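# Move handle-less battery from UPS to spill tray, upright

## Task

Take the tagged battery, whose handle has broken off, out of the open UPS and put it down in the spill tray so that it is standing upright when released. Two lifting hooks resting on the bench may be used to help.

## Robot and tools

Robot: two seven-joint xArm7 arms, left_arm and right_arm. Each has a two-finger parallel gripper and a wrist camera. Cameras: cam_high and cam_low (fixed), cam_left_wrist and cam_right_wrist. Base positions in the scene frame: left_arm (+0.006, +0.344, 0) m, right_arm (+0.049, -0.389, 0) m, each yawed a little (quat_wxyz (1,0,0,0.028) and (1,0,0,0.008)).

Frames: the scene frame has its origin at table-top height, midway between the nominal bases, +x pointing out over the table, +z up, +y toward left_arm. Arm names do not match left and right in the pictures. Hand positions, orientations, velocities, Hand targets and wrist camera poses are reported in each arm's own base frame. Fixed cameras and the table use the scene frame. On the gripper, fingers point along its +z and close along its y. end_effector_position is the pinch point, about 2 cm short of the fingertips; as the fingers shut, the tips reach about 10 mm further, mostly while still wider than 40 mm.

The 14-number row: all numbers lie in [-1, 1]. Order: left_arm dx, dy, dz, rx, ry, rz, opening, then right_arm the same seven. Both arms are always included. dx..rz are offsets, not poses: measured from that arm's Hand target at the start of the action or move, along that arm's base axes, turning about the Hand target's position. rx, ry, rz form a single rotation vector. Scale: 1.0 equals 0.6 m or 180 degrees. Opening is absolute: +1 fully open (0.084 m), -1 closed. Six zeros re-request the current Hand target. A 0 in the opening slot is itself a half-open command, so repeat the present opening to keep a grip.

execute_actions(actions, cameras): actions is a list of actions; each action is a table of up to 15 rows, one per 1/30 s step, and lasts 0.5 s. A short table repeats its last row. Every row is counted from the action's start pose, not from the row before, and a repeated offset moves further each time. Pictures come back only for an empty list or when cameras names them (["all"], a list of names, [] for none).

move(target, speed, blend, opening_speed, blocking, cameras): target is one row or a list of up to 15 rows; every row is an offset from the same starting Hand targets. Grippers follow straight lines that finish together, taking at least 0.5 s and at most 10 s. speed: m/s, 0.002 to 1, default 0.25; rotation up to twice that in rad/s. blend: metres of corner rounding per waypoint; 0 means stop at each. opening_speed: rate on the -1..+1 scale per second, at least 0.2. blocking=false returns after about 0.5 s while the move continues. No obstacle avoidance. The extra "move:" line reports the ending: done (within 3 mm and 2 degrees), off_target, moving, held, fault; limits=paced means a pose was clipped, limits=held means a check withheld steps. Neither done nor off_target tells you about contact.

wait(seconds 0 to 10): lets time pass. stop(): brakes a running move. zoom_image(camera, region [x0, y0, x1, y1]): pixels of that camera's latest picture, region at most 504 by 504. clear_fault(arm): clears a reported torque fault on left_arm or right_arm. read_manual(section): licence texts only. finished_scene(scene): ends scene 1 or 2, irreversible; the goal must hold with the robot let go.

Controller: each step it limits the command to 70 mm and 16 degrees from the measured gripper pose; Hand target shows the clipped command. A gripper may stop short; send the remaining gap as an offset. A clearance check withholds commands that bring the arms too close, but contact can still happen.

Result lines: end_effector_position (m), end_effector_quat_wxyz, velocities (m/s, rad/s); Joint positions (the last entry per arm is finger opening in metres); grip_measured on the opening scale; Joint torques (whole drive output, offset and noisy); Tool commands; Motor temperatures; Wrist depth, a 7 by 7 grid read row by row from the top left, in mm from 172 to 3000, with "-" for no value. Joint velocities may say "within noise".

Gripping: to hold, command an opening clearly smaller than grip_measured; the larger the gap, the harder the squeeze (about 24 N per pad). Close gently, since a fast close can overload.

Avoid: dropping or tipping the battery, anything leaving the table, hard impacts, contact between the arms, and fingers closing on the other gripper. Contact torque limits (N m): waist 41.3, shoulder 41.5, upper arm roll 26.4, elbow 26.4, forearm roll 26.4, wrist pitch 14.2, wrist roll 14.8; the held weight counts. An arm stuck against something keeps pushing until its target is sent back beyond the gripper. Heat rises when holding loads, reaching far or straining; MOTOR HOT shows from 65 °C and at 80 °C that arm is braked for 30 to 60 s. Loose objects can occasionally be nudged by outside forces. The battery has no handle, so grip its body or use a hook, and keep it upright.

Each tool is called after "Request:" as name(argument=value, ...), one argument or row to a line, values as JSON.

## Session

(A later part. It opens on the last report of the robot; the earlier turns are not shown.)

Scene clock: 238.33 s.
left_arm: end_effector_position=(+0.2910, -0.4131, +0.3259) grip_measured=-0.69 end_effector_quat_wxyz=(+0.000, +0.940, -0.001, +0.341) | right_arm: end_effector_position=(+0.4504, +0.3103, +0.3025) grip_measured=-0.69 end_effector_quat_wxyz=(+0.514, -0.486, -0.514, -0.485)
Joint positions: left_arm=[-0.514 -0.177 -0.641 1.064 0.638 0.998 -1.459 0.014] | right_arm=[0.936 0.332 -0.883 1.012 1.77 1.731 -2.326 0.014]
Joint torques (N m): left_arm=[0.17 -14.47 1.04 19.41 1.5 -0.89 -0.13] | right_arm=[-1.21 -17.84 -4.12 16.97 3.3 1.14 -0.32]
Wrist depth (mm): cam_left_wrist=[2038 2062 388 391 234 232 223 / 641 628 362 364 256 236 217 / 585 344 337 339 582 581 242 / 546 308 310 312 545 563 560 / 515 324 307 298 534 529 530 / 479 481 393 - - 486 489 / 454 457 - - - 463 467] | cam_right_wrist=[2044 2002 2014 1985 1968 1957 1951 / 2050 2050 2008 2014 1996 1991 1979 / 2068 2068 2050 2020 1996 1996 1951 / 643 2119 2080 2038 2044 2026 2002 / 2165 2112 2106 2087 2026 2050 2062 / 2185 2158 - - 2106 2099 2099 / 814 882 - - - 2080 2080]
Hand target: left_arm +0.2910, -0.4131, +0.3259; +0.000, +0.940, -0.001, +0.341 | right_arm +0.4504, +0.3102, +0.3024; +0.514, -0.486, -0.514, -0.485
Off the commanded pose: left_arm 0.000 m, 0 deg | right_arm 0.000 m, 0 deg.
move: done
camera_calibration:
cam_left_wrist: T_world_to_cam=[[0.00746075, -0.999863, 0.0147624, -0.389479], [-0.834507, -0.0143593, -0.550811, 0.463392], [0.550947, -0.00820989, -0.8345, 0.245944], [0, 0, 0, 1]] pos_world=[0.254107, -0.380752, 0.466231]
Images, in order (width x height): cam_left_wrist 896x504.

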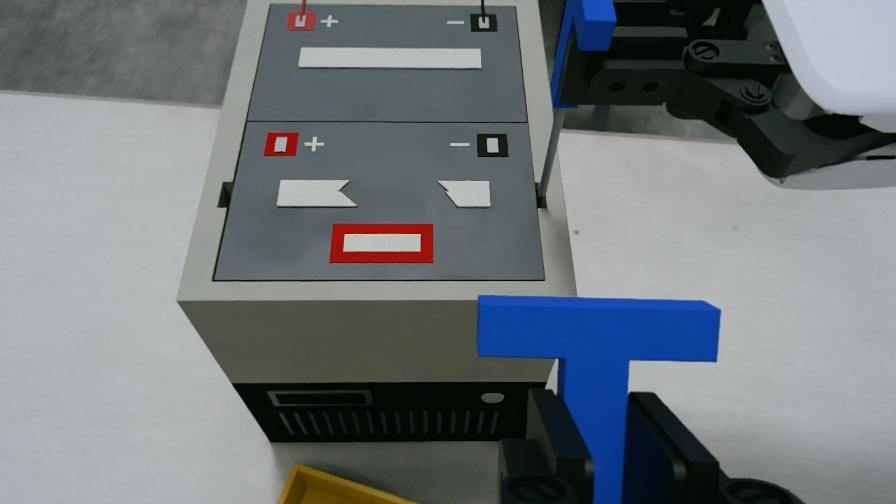

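Request:
move(
  target=[0,0,0,0,0,0,-1,-0.003,0,-0.01,0,0,0,-1],
  speed=0.05,
  cameras=["cam_left_wrist"],
)

Request:
zoom_image(
  camera="cam_left_wrist",
  region=[530, 165, 570, 215],
)

Scene clock: 243.27 s.
left_arm: end_effector_position=(+0.2910, -0.4131, +0.3259) grip_measured=-0.69 end_effector_quat_wxyz=(+0.000, +0.940, -0.001, +0.341) | right_arm: end_effector_position=(+0.4486, +0.3102, +0.2965) grip_measured=-0.69 end_effector_quat_wxyz=(+0.514, -0.486, -0.514, -0.485)
Joint positions: left_arm=[-0.514 -0.177 -0.641 1.064 0.638 0.998 -1.459 0.014] | right_arm=[0.933 0.341 -0.88 1.003 1.773 1.736 -2.34 0.014]
Joint torques (N m): left_arm=[0.54 -14.28 0.99 19.32 1.48 -0.89 -0.06] | right_arm=[-1.55 -17.72 -4.34 16.89 3.3 1.27 -0.24]
Wrist depth (mm): cam_left_wrist=[2080 2068 389 392 236 253 231 / 640 625 362 363 245 237 219 / 586 343 337 338 585 582 237 / 546 309 310 311 546 556 560 / 514 324 307 299 535 525 528 / 480 481 393 - - 489 490 / 455 458 - - - 464 463] | cam_right_wrist=[2014 1979 2002 1996 1946 1962 1940 / 2038 2026 1991 2026 2014 1974 1991 / 2093 2038 2032 2014 2026 1996 2008 / 637 2106 2087 2074 2050 2020 2008 / 2165 2132 2119 2068 2074 2056 2050 / 2151 2151 - - 2093 2099 2056 / 799 867 - - - 2125 2119]
Hand target: left_arm +0.2910, -0.4131, +0.3259; +0.000, +0.940, -0.001, +0.341 | right_arm +0.4486, +0.3102, +0.2964; +0.514, -0.486, -0.514, -0.485
Off the commanded pose: left_arm 0.000 m, 0 deg | right_arm 0.000 m, 0 deg.
move: done
camera_calibration:
cam_left_wrist: T_world_to_cam=[[0.00746075, -0.999863, 0.0147624, -0.389479], [-0.834507, -0.0143593, -0.550811, 0.463392], [0.550947, -0.00820989, -0.8345, 0.245944], [0, 0, 0, 1]] pos_world=[0.254107, -0.380752, 0.466231]
Images, in order (width x height): cam_left_wrist 896x504.

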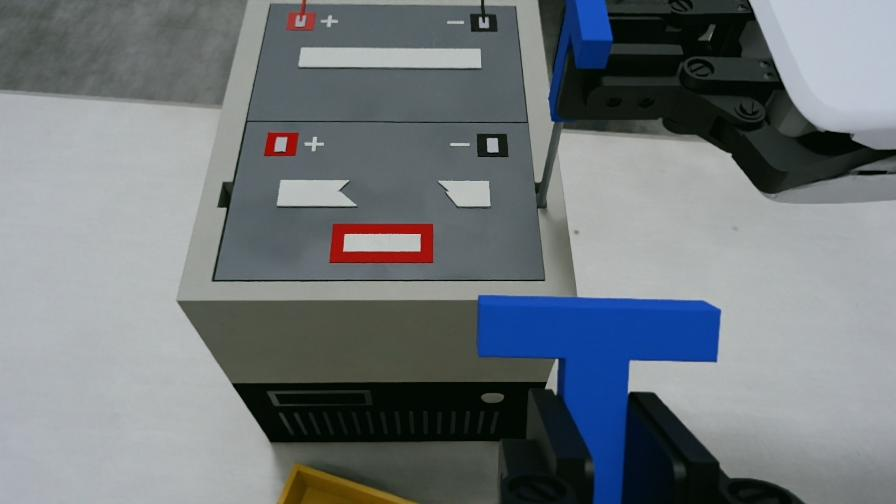

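Scaled by 10.080 from the camera's 896x504 image, which has a finer 1280x720 frame.

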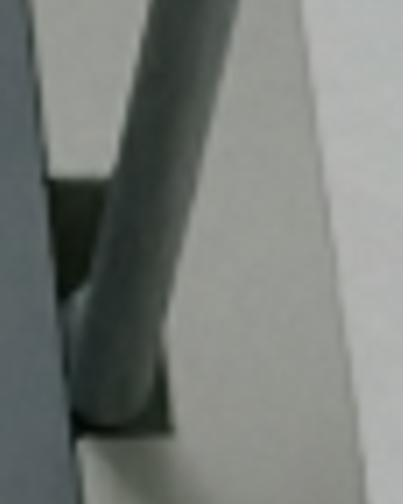

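Request:
move(
  target=[0,0,0,0,0,0,-1,0.0045,-0.001,-0.008,0,0,0,-1],
  speed=0.05,
  cameras=["cam_left_wrist"],
)

Request:
zoom_image(
  camera="cam_left_wrist",
  region=[530, 165, 570, 215],
)

Scene clock: 248.17 s.
left_arm: end_effector_position=(+0.2910, -0.4131, +0.3259) grip_measured=-0.69 end_effector_quat_wxyz=(+0.000, +0.940, -0.001, +0.341) | right_arm: end_effector_position=(+0.4513, +0.3096, +0.2917) grip_measured=-0.69 end_effector_quat_wxyz=(+0.514, -0.486, -0.514, -0.485)
Joint positions: left_arm=[-0.514 -0.177 -0.641 1.064 0.638 0.998 -1.459 0.014] | right_arm=[0.922 0.362 -0.875 1.011 1.781 1.75 -2.346 0.014]
Joint torques (N m): left_arm=[0.52 -14.46 1 19.42 1.5 -0.88 -0.05] | right_arm=[-1.66 -17.67 -4.47 17.6 3.3 1.29 -0.38]
Wrist depth (mm): cam_left_wrist=[2032 2099 391 392 240 258 238 / 642 627 362 364 248 240 224 / 583 344 337 338 581 584 242 / 547 309 310 311 549 558 562 / 514 323 306 298 535 526 527 / 479 481 393 - - 489 492 / 456 456 - - - 463 467] | cam_right_wrist=[2080 1979 1979 1996 1962 1957 1962 / 2056 2044 2038 1979 1979 1974 1991 / 2074 2080 2062 2080 2008 2008 1974 / 657 2068 2112 2093 2014 2038 2032 / 2132 2132 2106 2099 2074 2056 2050 / 2151 2158 - - 2112 2119 2099 / 790 857 - - - 2068 2080]
Hand target: left_arm +0.2910, -0.4131, +0.3259; +0.000, +0.940, -0.001, +0.341 | right_arm +0.4513, +0.3096, +0.2916; +0.514, -0.486, -0.514, -0.485
Off the commanded pose: left_arm 0.000 m, 0 deg | right_arm 0.000 m, 0 deg.
move: done
camera_calibration:
cam_left_wrist: T_world_to_cam=[[0.00746075, -0.999863, 0.0147624, -0.389479], [-0.834507, -0.0143593, -0.550811, 0.463392], [0.550947, -0.00820989, -0.8345, 0.245944], [0, 0, 0, 1]] pos_world=[0.254107, -0.380752, 0.466231]
Images, in order (width x height): cam_left_wrist 896x504.

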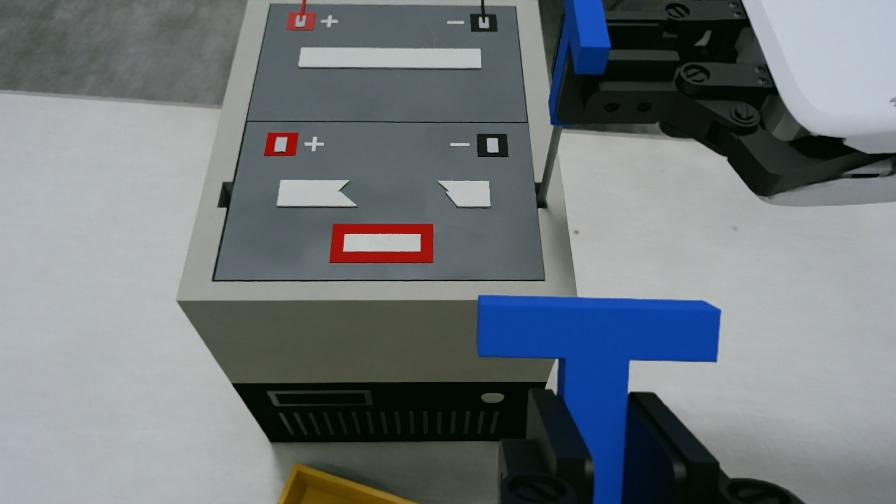

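Scaled by 10.080 from the camera's 896x504 image, which has a finer 1280x720 frame.

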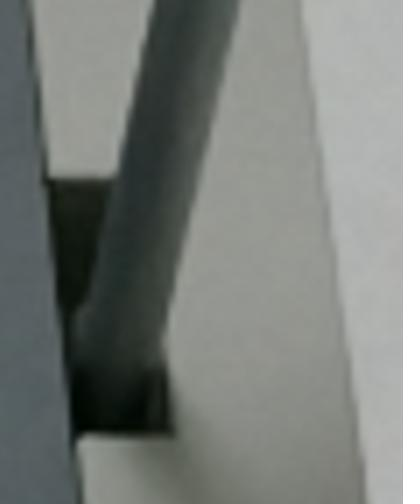

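Request:
move(
  target=[0,0,0,0,0,0,-1,0,0,-0.035,0,0,0,-1],
  speed=0.05,
  cameras=["cam_left_wrist"],
)

Request:
zoom_image(
  camera="cam_left_wrist",
  region=[500, 60, 620, 220],
)

Scene clock: 253.70 s.
left_arm: end_effector_position=(+0.2910, -0.4131, +0.3259) grip_measured=-0.69 end_effector_quat_wxyz=(+0.000, +0.940, -0.001, +0.341) | right_arm: end_effector_position=(+0.4513, +0.3096, +0.2707) grip_measured=-0.69 end_effector_quat_wxyz=(+0.514, -0.486, -0.514, -0.485)
Joint positions: left_arm=[-0.514 -0.177 -0.641 1.064 0.638 0.998 -1.459 0.014] | right_arm=[0.901 0.416 -0.857 1.007 1.802 1.78 -2.386 0.014]
Joint torques (N m): left_arm=[0.38 -14.46 1.05 19.36 1.38 -0.92 -0.05] | right_arm=[-2.02 -18.62 -5 16.82 2.97 1.26 -0.29]
Wrist depth (mm): cam_left_wrist=[2062 2056 390 391 259 274 266 / 640 628 361 363 261 261 248 / 584 344 338 339 334 255 242 / 546 308 309 311 547 549 552 / 517 324 306 299 532 525 530 / 479 481 393 - - 489 491 / 455 457 - - - 463 466] | cam_right_wrist=[2032 2038 2032 1985 1979 1951 1951 / 2020 2038 2026 2020 1985 1968 1946 / 2062 2080 2074 2020 2020 1991 1979 / 2093 2087 2087 2074 2038 2050 1974 / 2106 2172 2106 2068 2068 2093 2044 / 2206 2178 - - 2106 2106 2068 / 748 811 - - - 299 2099]
Hand target: left_arm +0.2910, -0.4131, +0.3259; +0.000, +0.940, -0.001, +0.341 | right_arm +0.4513, +0.3096, +0.2706; +0.514, -0.486, -0.514, -0.485
Off the commanded pose: left_arm 0.000 m, 0 deg | right_arm 0.000 m, 0 deg.
move: done
camera_calibration:
cam_left_wrist: T_world_to_cam=[[0.00746075, -0.999863, 0.0147624, -0.389479], [-0.834507, -0.0143593, -0.550811, 0.463392], [0.550947, -0.00820989, -0.8345, 0.245944], [0, 0, 0, 1]] pos_world=[0.254107, -0.380752, 0.466231]
Images, in order (width x height): cam_left_wrist 896x504.

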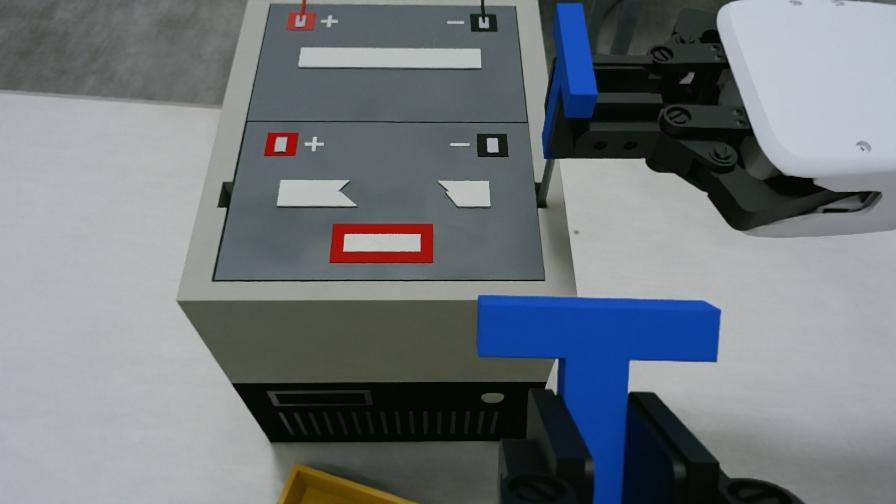

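Scaled by 3.150 from the camera's 896x504 image, which has a finer 1280x720 frame.

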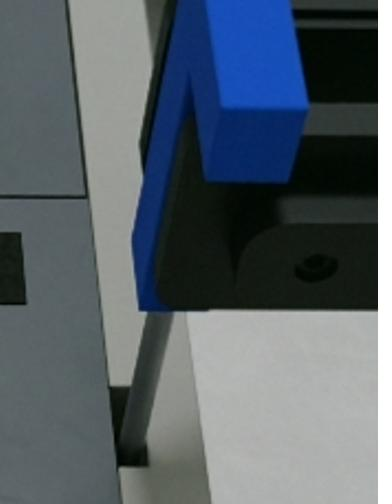

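Request:
move(
  target=[0,0,0,0,0,0,-1,0,0,-0.0135,0,0,0,-1],
  speed=0.04,
)

Request:
move(
  target=[0,0,0,0,0,0,-1,0,0,-0.0085,0,0,0,-1],
  speed=0.04,
  cameras=["cam_left_wrist"],
)

Request:
zoom_image(
  camera="cam_left_wrist",
  region=[500, 60, 620, 220],
)

Scene clock: 259.53 s.
left_arm: end_effector_position=(+0.2910, -0.4131, +0.3259) grip_measured=-0.69 end_effector_quat_wxyz=(+0.000, +0.940, -0.001, +0.341) | right_arm: end_effector_position=(+0.4513, +0.3096, +0.2626) grip_measured=-0.69 end_effector_quat_wxyz=(+0.514, -0.486, -0.514, -0.485)
Joint positions: left_arm=[-0.514 -0.177 -0.641 1.064 0.638 0.998 -1.459 0.014] | right_arm=[0.892 0.437 -0.85 1.007 1.81 1.791 -2.401 0.014]
Joint torques (N m): left_arm=[0.41 -14.51 1.14 19.33 1.41 -0.87 -0.04] | right_arm=[-1.69 -18.49 -5.3 16.6 3.25 1.35 -0.31]
Wrist depth (mm): cam_left_wrist=[2068 2056 389 392 2158 286 280 / 641 624 362 363 266 269 259 / 583 344 336 339 288 262 248 / 548 309 309 311 545 550 551 / 518 324 307 299 532 525 525 / 479 480 394 - - 488 490 / 454 457 - - - 466 465] | cam_right_wrist=[2038 2014 1996 1996 1985 1962 1930 / 2044 2050 2050 2014 2026 2002 1968 / 2087 2080 2050 2026 1991 2008 2008 / 2145 2099 2050 2056 2050 2044 2014 / 2172 2132 2099 2068 2074 2087 2026 / 2185 2158 - - 2087 2074 2068 / 725 790 - - - 281 285]
Hand target: left_arm +0.2910, -0.4131, +0.3259; +0.000, +0.940, -0.001, +0.341 | right_arm +0.4513, +0.3096, +0.2625; +0.514, -0.486, -0.514, -0.485
Off the commanded pose: left_arm 0.000 m, 0 deg | right_arm 0.000 m, 0 deg.
move: done

Scene clock: 260.30 s.
left_arm: end_effector_position=(+0.2910, -0.4131, +0.3259) grip_measured=-0.69 end_effector_quat_wxyz=(+0.000, +0.940, -0.001, +0.341) | right_arm: end_effector_position=(+0.4512, +0.3097, +0.2581) grip_measured=-0.69 end_effector_quat_wxyz=(+0.515, -0.485, -0.514, -0.485) end_effector_velocity=(-0.001, +0.000, -0.001) end_effector_angular_velocity=(+0.001, +0.003, +0.002)
Joint positions: left_arm=[-0.514 -0.177 -0.641 1.064 0.638 0.998 -1.459 0.014] | right_arm=[0.887 0.449 -0.845 1.007 1.815 1.799 -2.41 0.014]
Joint velocities: left_arm=[within noise] | right_arm=[0 0.003 -0.001 -0.002 0 0.005 -0.001 0]
Joint torques (N m): left_arm=[0.59 -14.35 1.12 19.32 1.45 -0.87 -0.05] | right_arm=[-0.74 2.21 -2.49 -0.45 -7.35 -5.6 -0.67]
Wrist depth (mm): cam_left_wrist=[2074 2044 391 392 2151 297 285 / 637 627 362 365 278 283 263 / 588 344 337 339 288 263 251 / 546 309 309 311 547 548 550 / 515 324 307 298 536 526 526 / 479 480 393 - - 487 491 / 455 458 - - - 464 465] | cam_right_wrist=[2014 2020 2020 2002 1991 1940 1957 / 2020 2050 2044 2002 1985 1991 1951 / 2056 2080 2032 2038 2008 1985 1996 / 2125 2087 2068 2080 2062 2020 1996 / 2165 2132 2106 2080 2080 2056 2050 / 2138 2172 - - - 2056 2044 / 723 784 - - - 277 280]
Hand target: left_arm +0.2910, -0.4131, +0.3259; +0.000, +0.940, -0.001, +0.341 | right_arm +0.4513, +0.3096, +0.2574; +0.514, -0.486, -0.514, -0.485
Off the commanded pose: left_arm 0.000 m, 0 deg | right_arm 0.001 m, 0 deg.
move: done
camera_calibration:
cam_left_wrist: T_world_to_cam=[[0.00746075, -0.999863, 0.0147624, -0.389479], [-0.834507, -0.0143593, -0.550811, 0.463392], [0.550947, -0.00820989, -0.8345, 0.245944], [0, 0, 0, 1]] pos_world=[0.254107, -0.380752, 0.466231]
Images, in order (width x height): cam_left_wrist 896x504.

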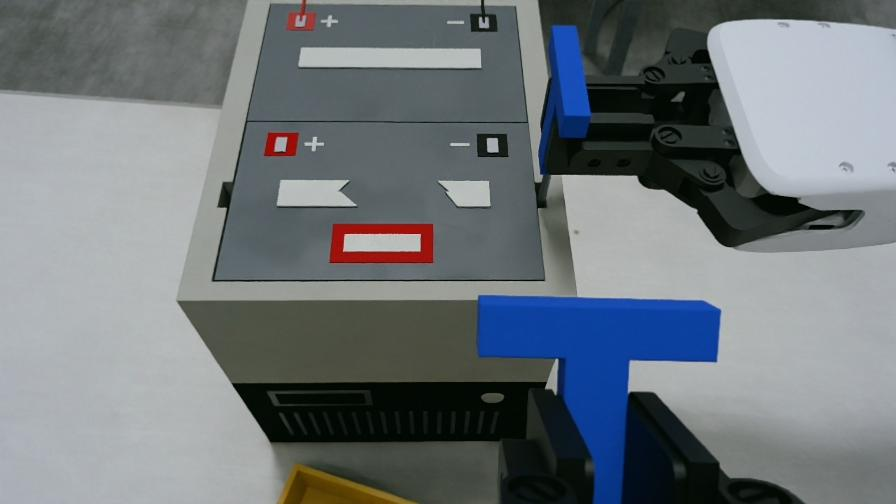

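Scaled by 3.150 from the camera's 896x504 image, which has a finer 1280x720 frame.

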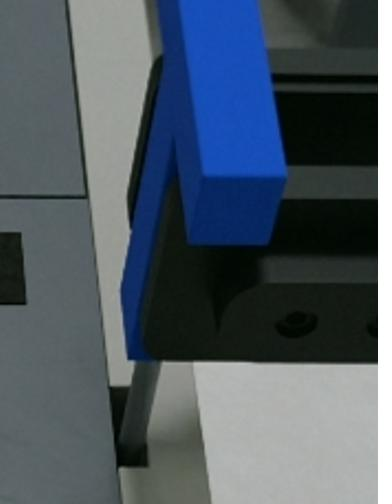

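Request:
move(
  target=[
    [0,0,0,0,0,0,-1,0,0,0.001,0,0,0,-1],
    [0,0,0,0,0,0,-1,0,0,0.001,0,0,0,0.2],
    [0,0,0,0,0,0,-1,0.012,-0.217,0.001,0,0,0,0.2],
    [0,0,0,0,0,0,-1,0.0014,-0.03,0.22,-0.3628,-0.4059,0.3849,0.2],
  ],
  speed=[0.05,0.05,0.15,0.35],
  opening_speed=1.0,
  cameras=["all"],
)

Scene clock: 288.47 s.
left_arm: end_effector_position=(+0.2910, -0.4131, +0.3259) grip_measured=-0.69 end_effector_quat_wxyz=(+0.000, +0.940, -0.001, +0.341) | right_arm: end_effector_position=(+0.4521, +0.2916, +0.3894) grip_measured=+0.19 end_effector_quat_wxyz=(+0.001, -0.028, +1.000, -0.001)
Joint positions: left_arm=[-0.514 -0.177 -0.641 1.064 0.638 0.998 -1.459 0.014] | right_arm=[1.382 0.481 -1.201 1.933 0.45 1.729 -2.897 0.052]
Joint torques (N m): left_arm=[0.3 -14.56 1.21 19.17 1.32 -0.98 -0.06] | right_arm=[0.64 -20.47 -7.62 16.35 -0.39 -1.51 -0.38]
Wrist depth (mm): cam_left_wrist=[2050 2080 390 392 2056 2099 2145 / 643 629 362 363 1882 1957 1957 / 585 344 337 338 596 606 613 / 548 309 310 311 545 560 563 / 518 325 306 298 535 528 528 / 479 480 393 - - 488 490 / 453 457 - - - 464 466] | cam_right_wrist=[492 497 499 500 498 500 508 / 498 502 503 507 505 506 512 / 503 505 510 512 510 514 516 / 510 513 515 518 313 314 315 / 515 519 521 524 315 318 318 / 522 523 527 528 319 321 324 / 526 - 532 535 323 - 326]
Hand target: left_arm +0.2910, -0.4131, +0.3259; +0.000, +0.940, -0.001, +0.341 | right_arm +0.4521, +0.2916, +0.3894; +0.001, -0.028, +1.000, -0.001
Off the commanded pose: left_arm 0.000 m, 0 deg | right_arm 0.000 m, 0 deg.
move: done
camera_calibration:
cam_left_wrist: T_world_to_cam=[[0.00746075, -0.999863, 0.0147624, -0.389479], [-0.834507, -0.0143593, -0.550811, 0.463392], [0.550947, -0.00820989, -0.8345, 0.245944], [0, 0, 0, 1]] pos_world=[0.254107, -0.380752, 0.466231]
cam_right_wrist: T_world_to_cam=[[-0.0947417, 0.994979, 0.0322678, -0.234573], [0.988602, 0.0902258, 0.120524, -0.469677], [0.117007, 0.0433186, -0.992186, 0.452575], [0, 0, 0, 1]] pos_world=[0.389145, 0.256167, 0.513215]

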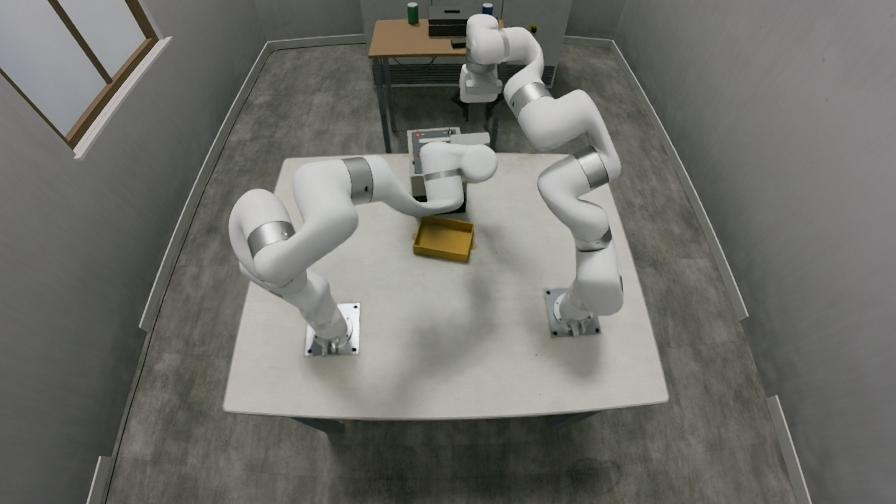

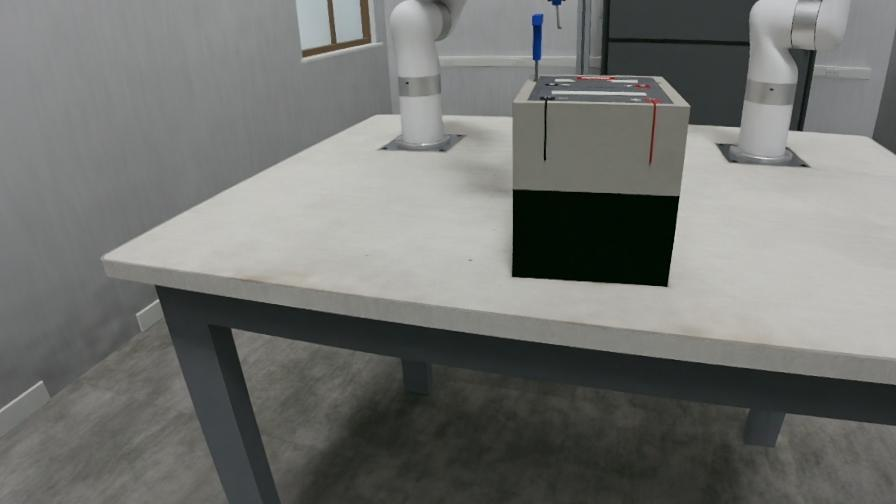

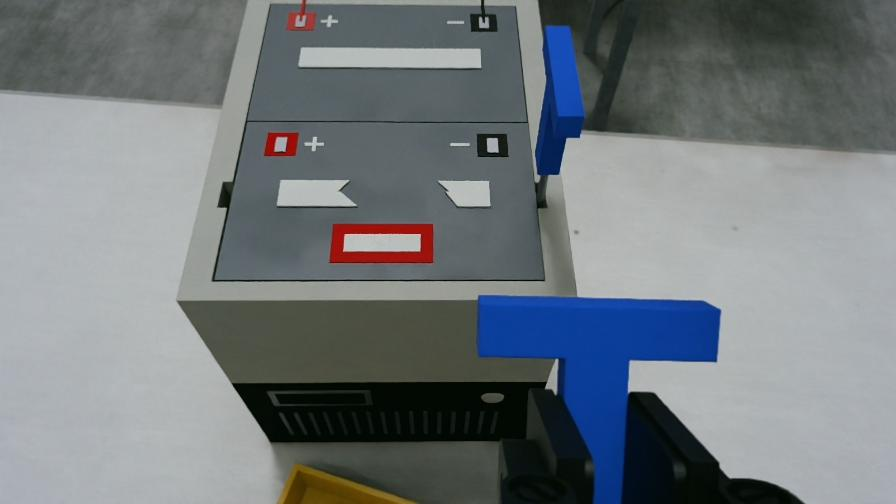

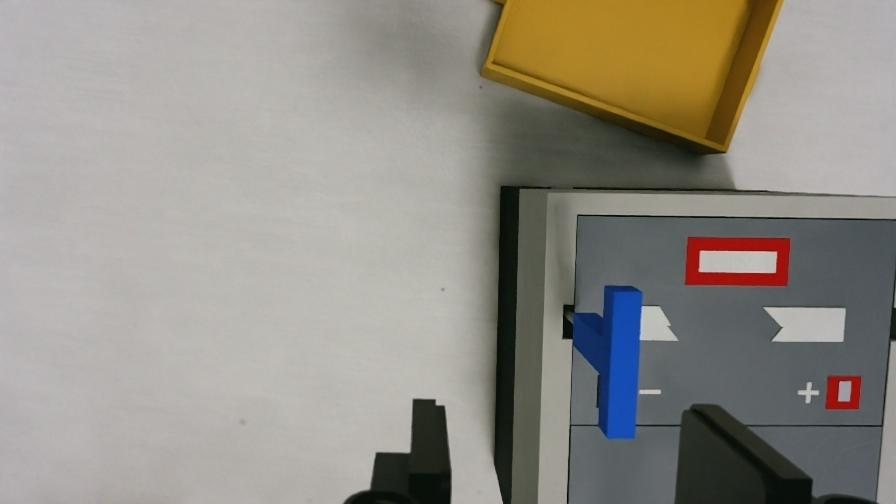

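Request:
move(
  target=[
    [0,0,0,0,0,0,-1,-0.003,0.058,0,0,0,0,0.2],
    [0,0,0,0,0,0,-1,-0.003,0.058,-0.164,0,0,0,0.2],
    [0,0,0,0,0,0,-1,-0.003,0.058,-0.164,0,0,0,-1],
  ],
  speed=[0.25,0.15,0.05],
  opening_speed=1.0,
  cameras=["all"],
)

Request:
zoom_image(
  camera="cam_left_wrist",
  region=[500, 60, 620, 220],
)

Scene clock: 300.27 s.
left_arm: end_effector_position=(+0.2910, -0.4131, +0.3259) grip_measured=-0.69 end_effector_quat_wxyz=(+0.000, +0.940, -0.001, +0.341) | right_arm: end_effector_position=(+0.4503, +0.3265, +0.2910) grip_measured=-0.78 end_effector_quat_wxyz=(+0.001, -0.028, +1.000, -0.001)
Joint positions: left_arm=[-0.514 -0.177 -0.641 1.064 0.638 0.998 -1.459 0.014] | right_arm=[1.511 0.525 -1.191 1.662 0.485 1.464 -2.88 0.01]
Joint torques (N m): left_arm=[0.48 -14.82 1.21 19.15 1.21 -0.84 -0.04] | right_arm=[-2.48 -19.35 -9.9 17.33 -1.16 -0.9 -0.3]
Wrist depth (mm): cam_left_wrist=[2050 2099 389 392 248 2106 2145 / 638 627 362 363 1694 1962 1996 / 585 345 337 339 593 608 611 / 545 308 309 310 546 560 562 / 515 324 307 299 535 526 528 / 480 482 393 - - 487 491 / 453 456 - - - 464 466] | cam_right_wrist=[397 399 403 402 402 405 412 / 401 405 406 411 408 409 415 / 408 408 412 412 414 417 418 / 412 413 416 - 213 213 215 / 417 420 419 - 215 216 217 / 423 425 425 - 217 219 219 / 428 429 - - - 221 223]
Hand target: left_arm +0.2910, -0.4131, +0.3259; +0.000, +0.940, -0.001, +0.341 | right_arm +0.4503, +0.3264, +0.2910; +0.001, -0.028, +1.000, -0.001
Off the commanded pose: left_arm 0.000 m, 0 deg | right_arm 0.000 m, 0 deg.
move: done
camera_calibration:
cam_left_wrist: T_world_to_cam=[[0.00746075, -0.999863, 0.0147624, -0.389479], [-0.834507, -0.0143593, -0.550811, 0.463392], [0.550947, -0.00820989, -0.8345, 0.245944], [0, 0, 0, 1]] pos_world=[0.254107, -0.380752, 0.466231]
cam_right_wrist: T_world_to_cam=[[-0.0949611, 0.994956, 0.032336, -0.26613], [0.988568, 0.0904303, 0.12065, -0.459277], [0.117117, 0.0434234, -0.992168, 0.353567], [0, 0, 0, 1]] pos_world=[0.387345, 0.290967, 0.414815]

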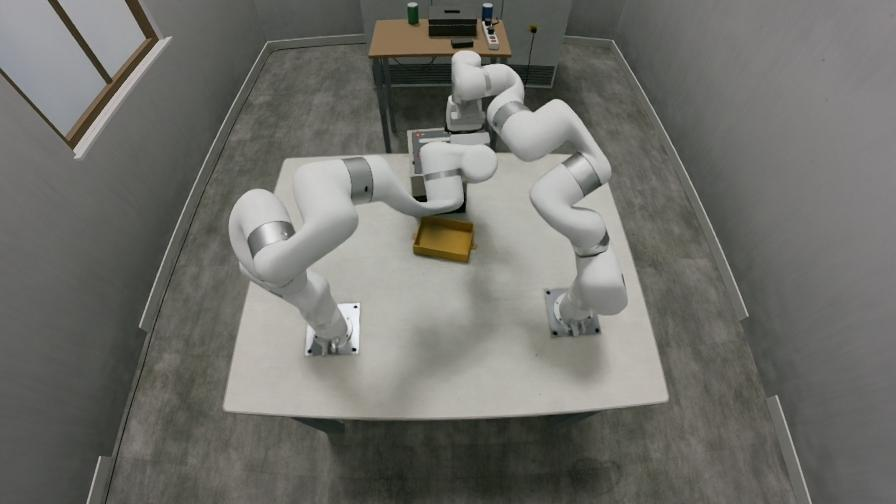

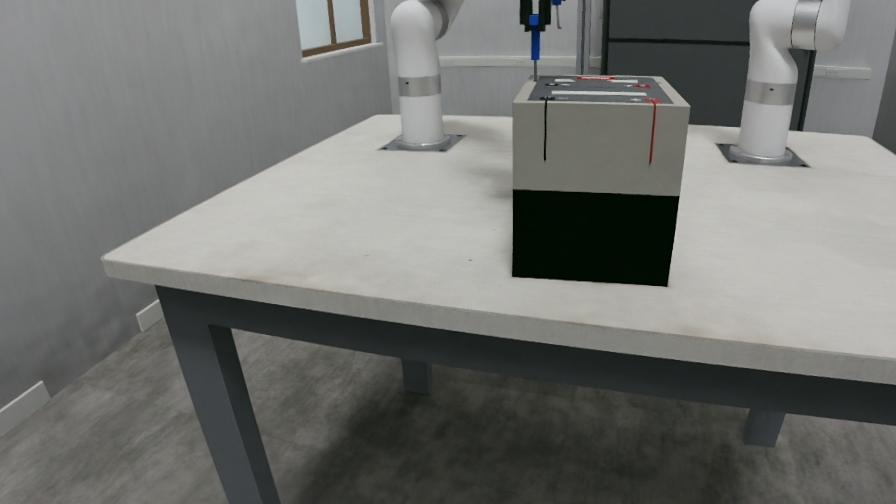

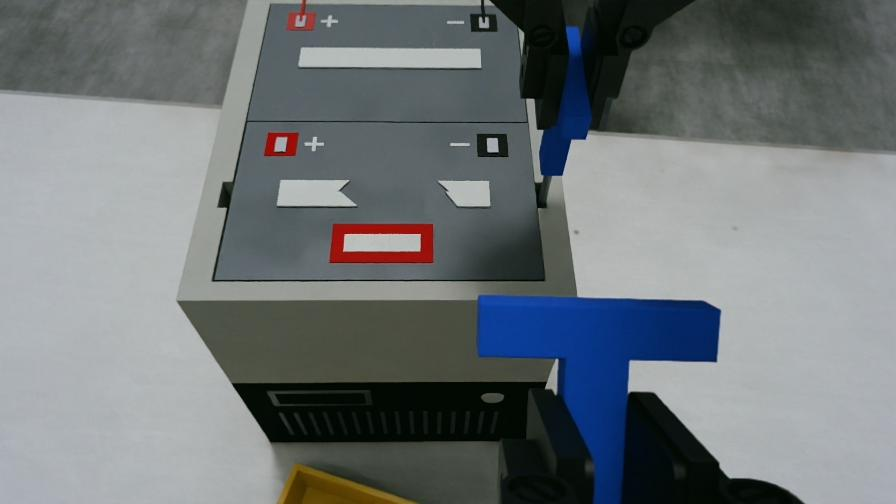

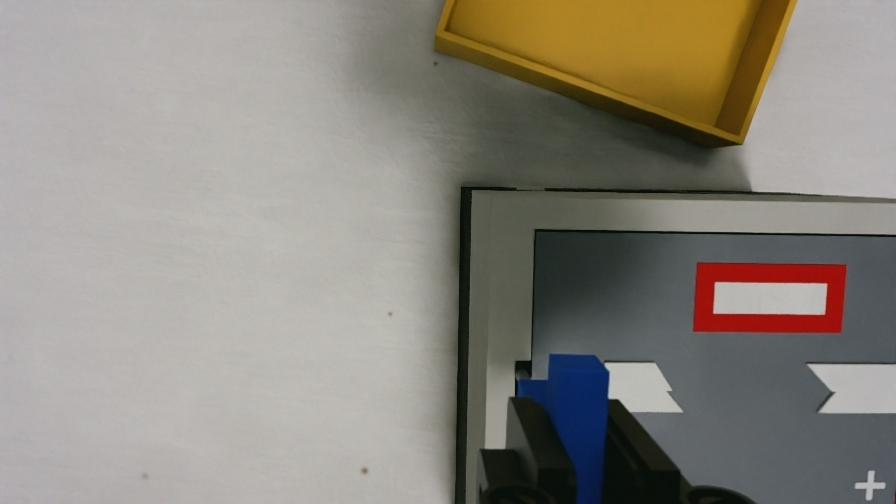

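Scaled by 3.150 from the camera's 896x504 image, which has a finer 1280x720 frame.

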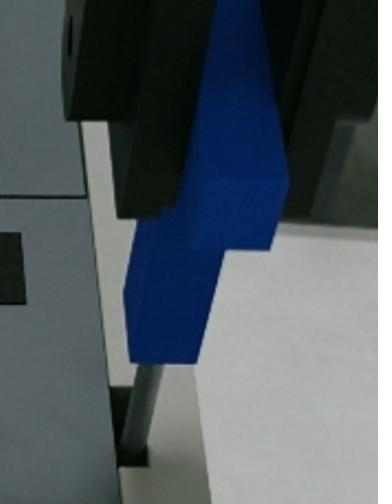

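Request:
move(
  target=[
    [0,0,0,0,0,0,-1,0,0,0.004,0,0,0,-1],
    [0,0,0,0,0,0,-1,0.002,-0.002,0.004,0,0,0.5,-1],
  ],
  speed=[0.1,0.25],
  cameras=["cam_left_wrist","cam_high"],
)

Request:
zoom_image(
  camera="cam_left_wrist",
  region=[500, 60, 620, 220],
)

Scene clock: 310.60 s.
left_arm: end_effector_position=(+0.2910, -0.4131, +0.3259) grip_measured=-0.69 end_effector_quat_wxyz=(+0.000, +0.940, -0.001, +0.341) | right_arm: end_effector_position=(+0.4515, +0.3252, +0.2934) grip_measured=-0.78 end_effector_quat_wxyz=(-0.001, +0.726, -0.687, +0.000)
Joint positions: left_arm=[-0.514 -0.177 -0.641 1.064 0.638 0.998 -1.459 0.014] | right_arm=[1.344 0.392 -0.91 1.654 0.311 1.411 -4.345 0.01]
Joint torques (N m): left_arm=[0.36 -14.89 1.34 19.13 1.11 -0.89 0.09] | right_arm=[-7.8 -18.96 -10.46 16.52 -3.98 -1.18 -0.2]
Wrist depth (mm): cam_left_wrist=[2062 2056 390 391 244 2125 2132 / 637 626 362 363 1758 1951 1979 / 585 344 336 339 580 608 613 / 547 309 309 311 547 560 562 / 516 325 307 298 533 526 528 / 479 479 394 - - 488 491 / 455 456 - - - 464 465] | cam_right_wrist=[399 400 404 405 409 413 416 / 404 404 408 410 415 416 419 / 407 408 412 417 419 422 426 / 411 413 414 418 422 426 431 / 220 256 260 265 268 428 433 / 213 215 217 217 220 433 435 / 216 217 219 - - 439 442]
Hand target: left_arm +0.2910, -0.4131, +0.3259; +0.000, +0.940, -0.001, +0.341 | right_arm +0.4515, +0.3252, +0.2934; -0.001, +0.726, -0.687, +0.000
Off the commanded pose: left_arm 0.000 m, 0 deg | right_arm 0.000 m, 0 deg.
move: done
camera_calibration:
cam_left_wrist: T_world_to_cam=[[0.00746075, -0.999863, 0.0147624, -0.389479], [-0.834507, -0.0143593, -0.550811, 0.463392], [0.550947, -0.00820989, -0.8345, 0.245944], [0, 0, 0, 1]] pos_world=[0.254107, -0.380752, 0.466231]
Images, in order (width x height): cam_high 896x504, cam_left_wrist 896x504.

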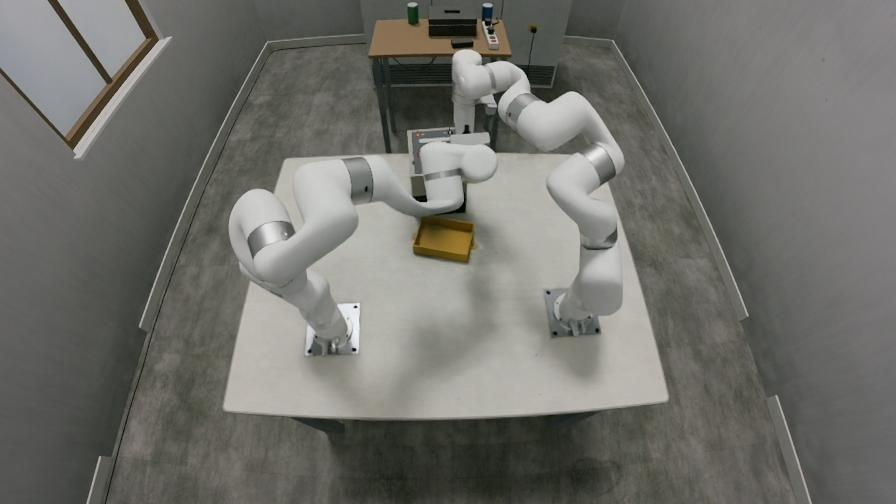

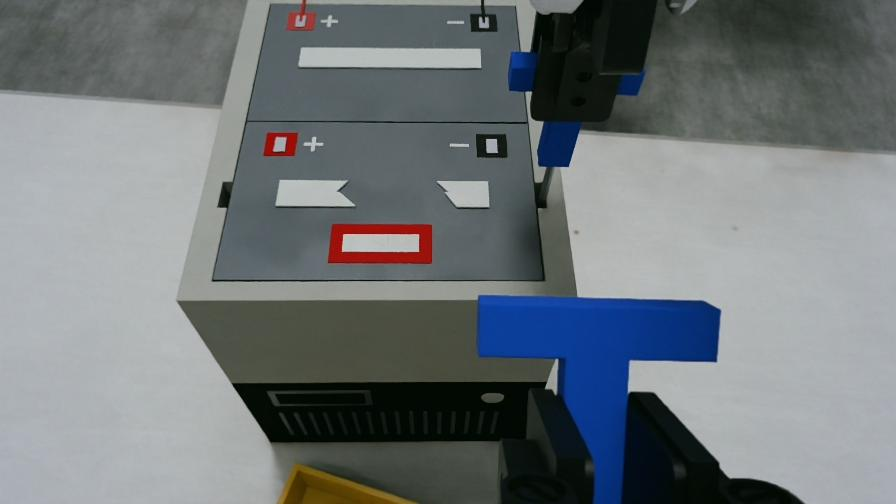

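Scaled by 3.150 from the camera's 896x504 image, which has a finer 1280x720 frame.

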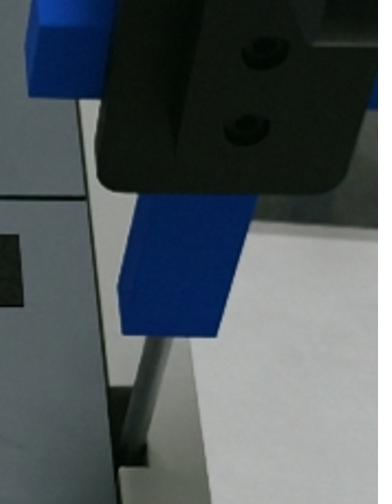

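Request:
move(
  target=[0,0,0,0,0,0,-1,0,0,0.008,0,0,0,-1],
  speed=0.05,
)

Request:
move(
  target=[0,0,0,0,0,0,-1,0,0,0.008,0,0,0,-1],
  speed=0.05,
  cameras=["cam_left_wrist"],
)

Scene clock: 315.57 s.
left_arm: end_effector_position=(+0.2910, -0.4131, +0.3259) grip_measured=-0.69 end_effector_quat_wxyz=(+0.000, +0.940, -0.001, +0.341) | right_arm: end_effector_position=(+0.4516, +0.3252, +0.2982) grip_measured=-0.78 end_effector_quat_wxyz=(-0.001, +0.726, -0.687, +0.000)
Joint positions: left_arm=[-0.514 -0.177 -0.641 1.064 0.638 0.998 -1.459 0.014] | right_arm=[1.341 0.392 -0.91 1.669 0.31 1.425 -4.344 0.01]
Joint torques (N m): left_arm=[0.22 -14.99 1.3 19.04 1.07 -0.92 0] | right_arm=[-2.84 -20.18 -6.74 19.47 -0.83 -0.98 0.29]
Wrist depth (mm): cam_left_wrist=[2074 2074 390 391 244 2106 2132 / 641 625 361 363 1719 1985 1985 / 584 344 337 338 583 608 610 / 548 310 309 311 545 558 562 / 515 324 306 298 538 524 527 / 480 480 392 - - 490 490 / 455 456 - - - 464 467] | cam_right_wrist=[402 405 409 411 415 418 421 / 406 409 412 415 419 421 426 / 412 414 417 422 424 426 430 / 417 418 421 425 426 431 434 / 221 257 263 267 271 432 437 / 218 220 221 222 224 439 441 / 220 221 223 - - 443 446]
Hand target: left_arm +0.2910, -0.4131, +0.3259; +0.000, +0.940, -0.001, +0.341 | right_arm +0.4515, +0.3252, +0.2982; -0.001, +0.726, -0.687, +0.000
Off the commanded pose: left_arm 0.000 m, 0 deg | right_arm 0.000 m, 0 deg.
move: done

Scene clock: 316.33 s.
left_arm: end_effector_position=(+0.2910, -0.4131, +0.3259) grip_measured=-0.69 end_effector_quat_wxyz=(+0.000, +0.940, -0.001, +0.341) | right_arm: end_effector_position=(+0.4515, +0.3252, +0.3030) grip_measured=-0.78 end_effector_quat_wxyz=(-0.001, +0.726, -0.687, +0.000)
Joint positions: left_arm=[-0.514 -0.177 -0.641 1.064 0.638 0.998 -1.459 0.014] | right_arm=[1.337 0.393 -0.91 1.684 0.31 1.439 -4.344 0.01]
Joint torques (N m): left_arm=[0.56 -14.85 1.38 19.05 1.04 -0.91 0.03] | right_arm=[-2.54 -20.11 -6.8 20.09 -0.44 -1.06 0.33]
Wrist depth (mm): cam_left_wrist=[2068 2068 389 391 245 2080 2112 / 638 627 362 364 1935 1935 1991 / 586 343 337 338 583 609 614 / 548 309 309 312 545 558 560 / 517 324 306 299 536 524 529 / 480 480 393 - - 488 490 / 454 457 - - - 464 465] | cam_right_wrist=[- 409 412 415 418 423 425 / 412 413 418 421 422 427 429 / 416 417 422 425 429 432 435 / 420 422 425 429 432 435 441 / 222 258 263 267 271 438 440 / 223 226 226 227 229 443 447 / 226 226 228 - - 449 451]
Hand target: left_arm +0.2910, -0.4131, +0.3259; +0.000, +0.940, -0.001, +0.341 | right_arm +0.4515, +0.3252, +0.3030; -0.001, +0.726, -0.687, +0.000
Off the commanded pose: left_arm 0.000 m, 0 deg | right_arm 0.000 m, 0 deg.
move: done
camera_calibration:
cam_left_wrist: T_world_to_cam=[[0.00746075, -0.999863, 0.0147624, -0.389479], [-0.834507, -0.0143593, -0.550811, 0.463392], [0.550947, -0.00820989, -0.8345, 0.245944], [0, 0, 0, 1]] pos_world=[0.254107, -0.380752, 0.466231]
Images, in order (width x height): cam_left_wrist 896x504.

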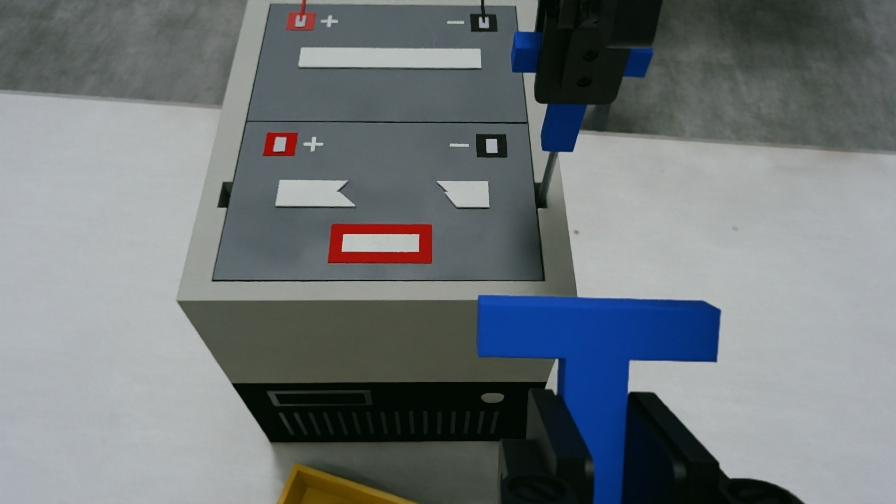

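Request:
move(
  target=[0,0,0,0,0,0,-1,0,0,0.008,0,0,0,-1],
  speed=0.04,
)

Request:
move(
  target=[0,0,0,0,0,0,-1,0,0,0.008,0,0,0,-1],
  speed=0.04,
  cameras=["cam_left_wrist"],
)

Scene clock: 320.50 s.
left_arm: end_effector_position=(+0.2910, -0.4131, +0.3259) grip_measured=-0.69 end_effector_quat_wxyz=(+0.000, +0.940, -0.001, +0.341) | right_arm: end_effector_position=(+0.4515, +0.3252, +0.3078) grip_measured=-0.78 end_effector_quat_wxyz=(-0.001, +0.726, -0.687, +0.000)
Joint positions: left_arm=[-0.514 -0.177 -0.641 1.064 0.638 0.998 -1.459 0.014] | right_arm=[1.333 0.394 -0.911 1.699 0.31 1.453 -4.343 0.01]
Joint torques (N m): left_arm=[0.28 -14.95 1.33 19.08 1.03 -0.95 0.09] | right_arm=[-2.49 -28.68 -10 29.63 -0.48 -1.69 0.28]
Wrist depth (mm): cam_left_wrist=[2032 2038 390 391 244 2106 2132 / 640 623 362 364 1914 1979 1979 / 584 344 336 337 584 610 614 / 548 309 308 308 547 560 562 / 515 324 307 299 537 528 529 / 478 482 393 - - 490 492 / 453 455 - - - 464 466] | cam_right_wrist=[1300 413 416 419 421 426 429 / - 417 420 424 428 430 433 / 420 421 426 429 433 436 440 / 424 426 429 433 436 440 443 / 225 257 263 268 271 444 446 / 227 229 230 232 232 445 452 / 229 231 232 - - 455 456]
Hand target: left_arm +0.2910, -0.4131, +0.3259; +0.000, +0.940, -0.001, +0.341 | right_arm +0.4515, +0.3252, +0.3078; -0.001, +0.726, -0.687, +0.000
Off the commanded pose: left_arm 0.000 m, 0 deg | right_arm 0.000 m, 0 deg.
move: done

Scene clock: 321.27 s.
left_arm: end_effector_position=(+0.2910, -0.4131, +0.3259) grip_measured=-0.69 end_effector_quat_wxyz=(+0.000, +0.940, -0.001, +0.341) | right_arm: end_effector_position=(+0.4514, +0.3252, +0.3122) grip_measured=-0.78 end_effector_quat_wxyz=(-0.001, +0.726, -0.687, +0.000)
Joint positions: left_arm=[-0.514 -0.177 -0.641 1.064 0.638 0.998 -1.459 0.014] | right_arm=[1.329 0.395 -0.911 1.714 0.311 1.467 -4.342 0.01]
Joint torques (N m): left_arm=[0.26 -14.91 1.39 19.11 0.99 -0.95 0.07] | right_arm=[-2.02 -40.53 -13.26 43.13 -0.29 -3.34 0.24]
Wrist depth (mm): cam_left_wrist=[2056 2062 390 391 243 2099 2106 / 639 625 362 363 1919 1962 2002 / 586 344 334 334 581 608 611 / 548 309 306 305 545 562 561 / 515 324 307 299 533 526 529 / 480 479 394 - - 490 490 / 454 457 - - - 464 465] | cam_right_wrist=[1290 417 419 424 427 431 435 / 420 419 424 428 432 435 440 / 422 425 430 432 436 440 444 / 428 428 434 436 440 443 449 / 228 260 265 268 273 447 450 / 231 232 234 234 236 452 455 / 233 234 236 - - 458 464]
Hand target: left_arm +0.2910, -0.4131, +0.3259; +0.000, +0.940, -0.001, +0.341 | right_arm +0.4515, +0.3252, +0.3126; -0.001, +0.726, -0.687, +0.000
Off the commanded pose: left_arm 0.000 m, 0 deg | right_arm 0.000 m, 0 deg.
move: done
camera_calibration:
cam_left_wrist: T_world_to_cam=[[0.00746075, -0.999863, 0.0147624, -0.389479], [-0.834507, -0.0143593, -0.550811, 0.463392], [0.550947, -0.00820989, -0.8345, 0.245944], [0, 0, 0, 1]] pos_world=[0.254107, -0.380752, 0.466231]
Images, in order (width x height): cam_left_wrist 896x504.

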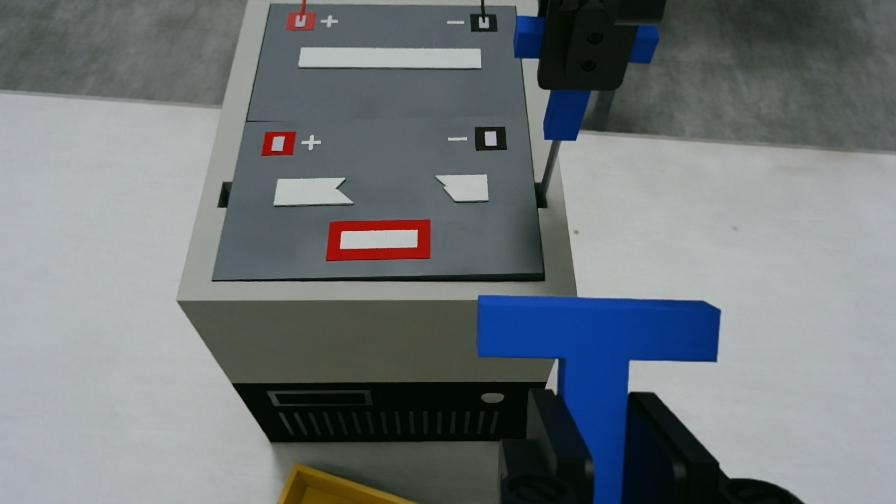

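Request:
move(
  target=[
    [-0.018,0.188,0.123,0,0,0,-1,0,0,-0.0325,0,0,0,-1],
    [-0.018,0.188,0.123,0,0,0,-1,0,0,-0.0325,0,0,0,0.2],
    [0.182,0.472,0.123,-0.2152,-0.2187,-0.4602,-1,0,0,0.196,0,0,0,0.2],
  ],
  speed=[0.2,0.1,0.3],
  opening_speed=1.0,
  cameras=["cam_high","cam_low","cam_right_wrist"],
)

Scene clock: 351.53 s.
left_arm: end_effector_position=(+0.4002, -0.1299, +0.3997) grip_measured=-0.69 end_effector_quat_wxyz=(+0.496, +0.503, -0.496, +0.504) | right_arm: end_effector_position=(+0.4515, +0.3252, +0.4302) grip_measured=+0.19 end_effector_quat_wxyz=(-0.001, +0.726, -0.687, +0.000)
Joint positions: left_arm=[-1.627 -1.867 1.207 0.791 0.399 0.871 0.948 0.014] | right_arm=[1.054 0.55 -0.86 2.331 0.435 1.916 -4.337 0.052]
Joint torques (N m): left_arm=[-0.73 17.23 -12.61 -0.84 -1.33 -0.68 0.32] | right_arm=[-1.01 -23.42 -4.58 15.34 0.68 -1.25 0.25]
Motor temperatures (°C): left_arm=[43 34 35 44 39 42 41] | right_arm=[38 40 41 53 36 41 39]
Wrist depth (mm): cam_left_wrist=[2271 2199 392 392 2145 497 509 / 2257 2271 396 394 2172 637 606 / 2317 2309 419 2220 2132 2151 540 / 2356 2348 2317 2257 2178 2158 625 / 2405 2340 2317 2242 2206 2213 689 / 2439 2389 - 2286 2242 2235 716 / 2422 2422 - - - 2257 725] | cam_right_wrist=[1425 530 535 540 544 546 553 / 1428 536 539 541 552 554 558 / 1443 543 548 552 559 560 564 / 1477 546 485 498 561 564 571 / 1487 350 351 354 359 571 581 / 1503 353 356 358 364 574 587 / 1509 - 359 363 567 587 594]
Hand target: left_arm +0.4002, -0.1299, +0.3997; +0.496, +0.503, -0.496, +0.504 | right_arm +0.4515, +0.3252, +0.4302; -0.001, +0.726, -0.687, +0.000
Off the commanded pose: left_arm 0.000 m, 0 deg | right_arm 0.000 m, 0 deg.
move: done
camera_calibration:
cam_right_wrist: T_world_to_cam=[[-0.99497, -0.0948427, 0.0322498, 0.491489], [-0.0903233, 0.988579, 0.120637, -0.282103], [-0.043323, 0.117117, -0.992173, 0.54006], [0, 0, 0, 1]] pos_world=[0.486933, 0.262245, 0.554015]
Images, in order (width x height): cam_high 896x504, cam_low 896x504, cam_right_wrist 896x504.

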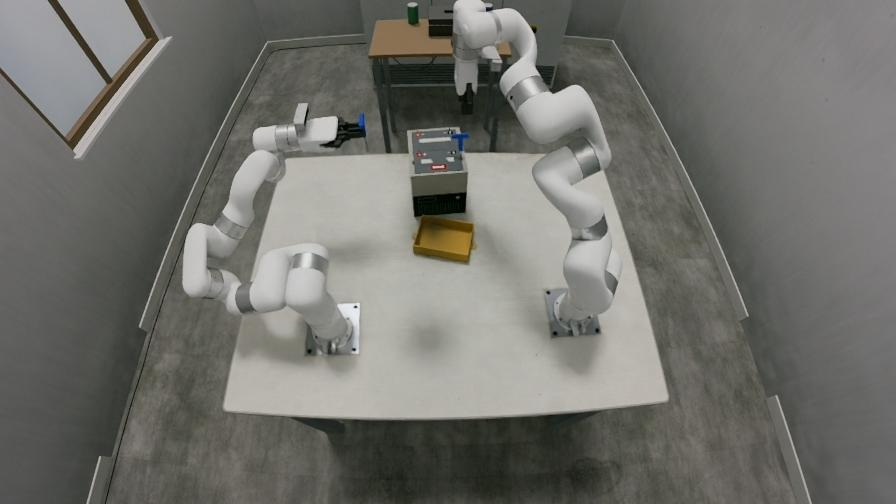

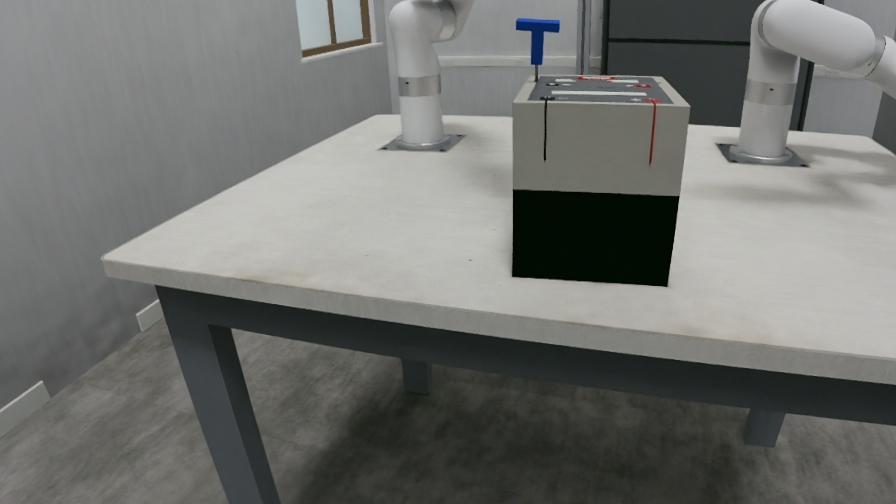

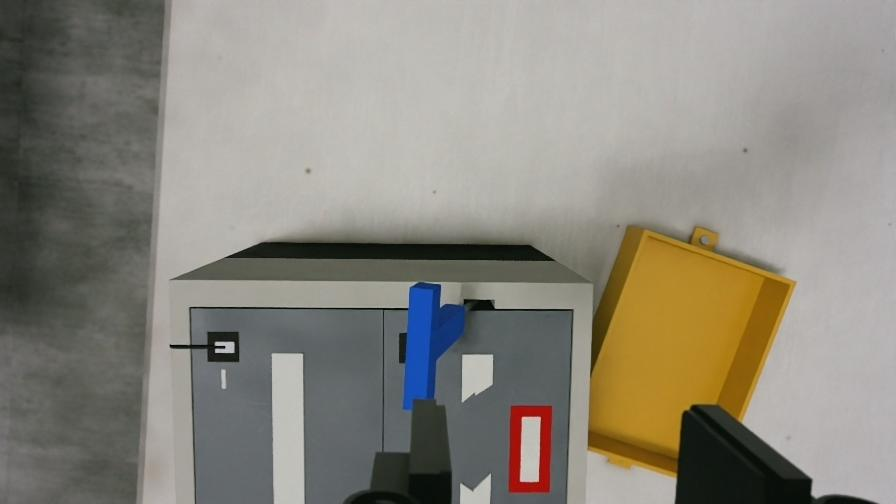

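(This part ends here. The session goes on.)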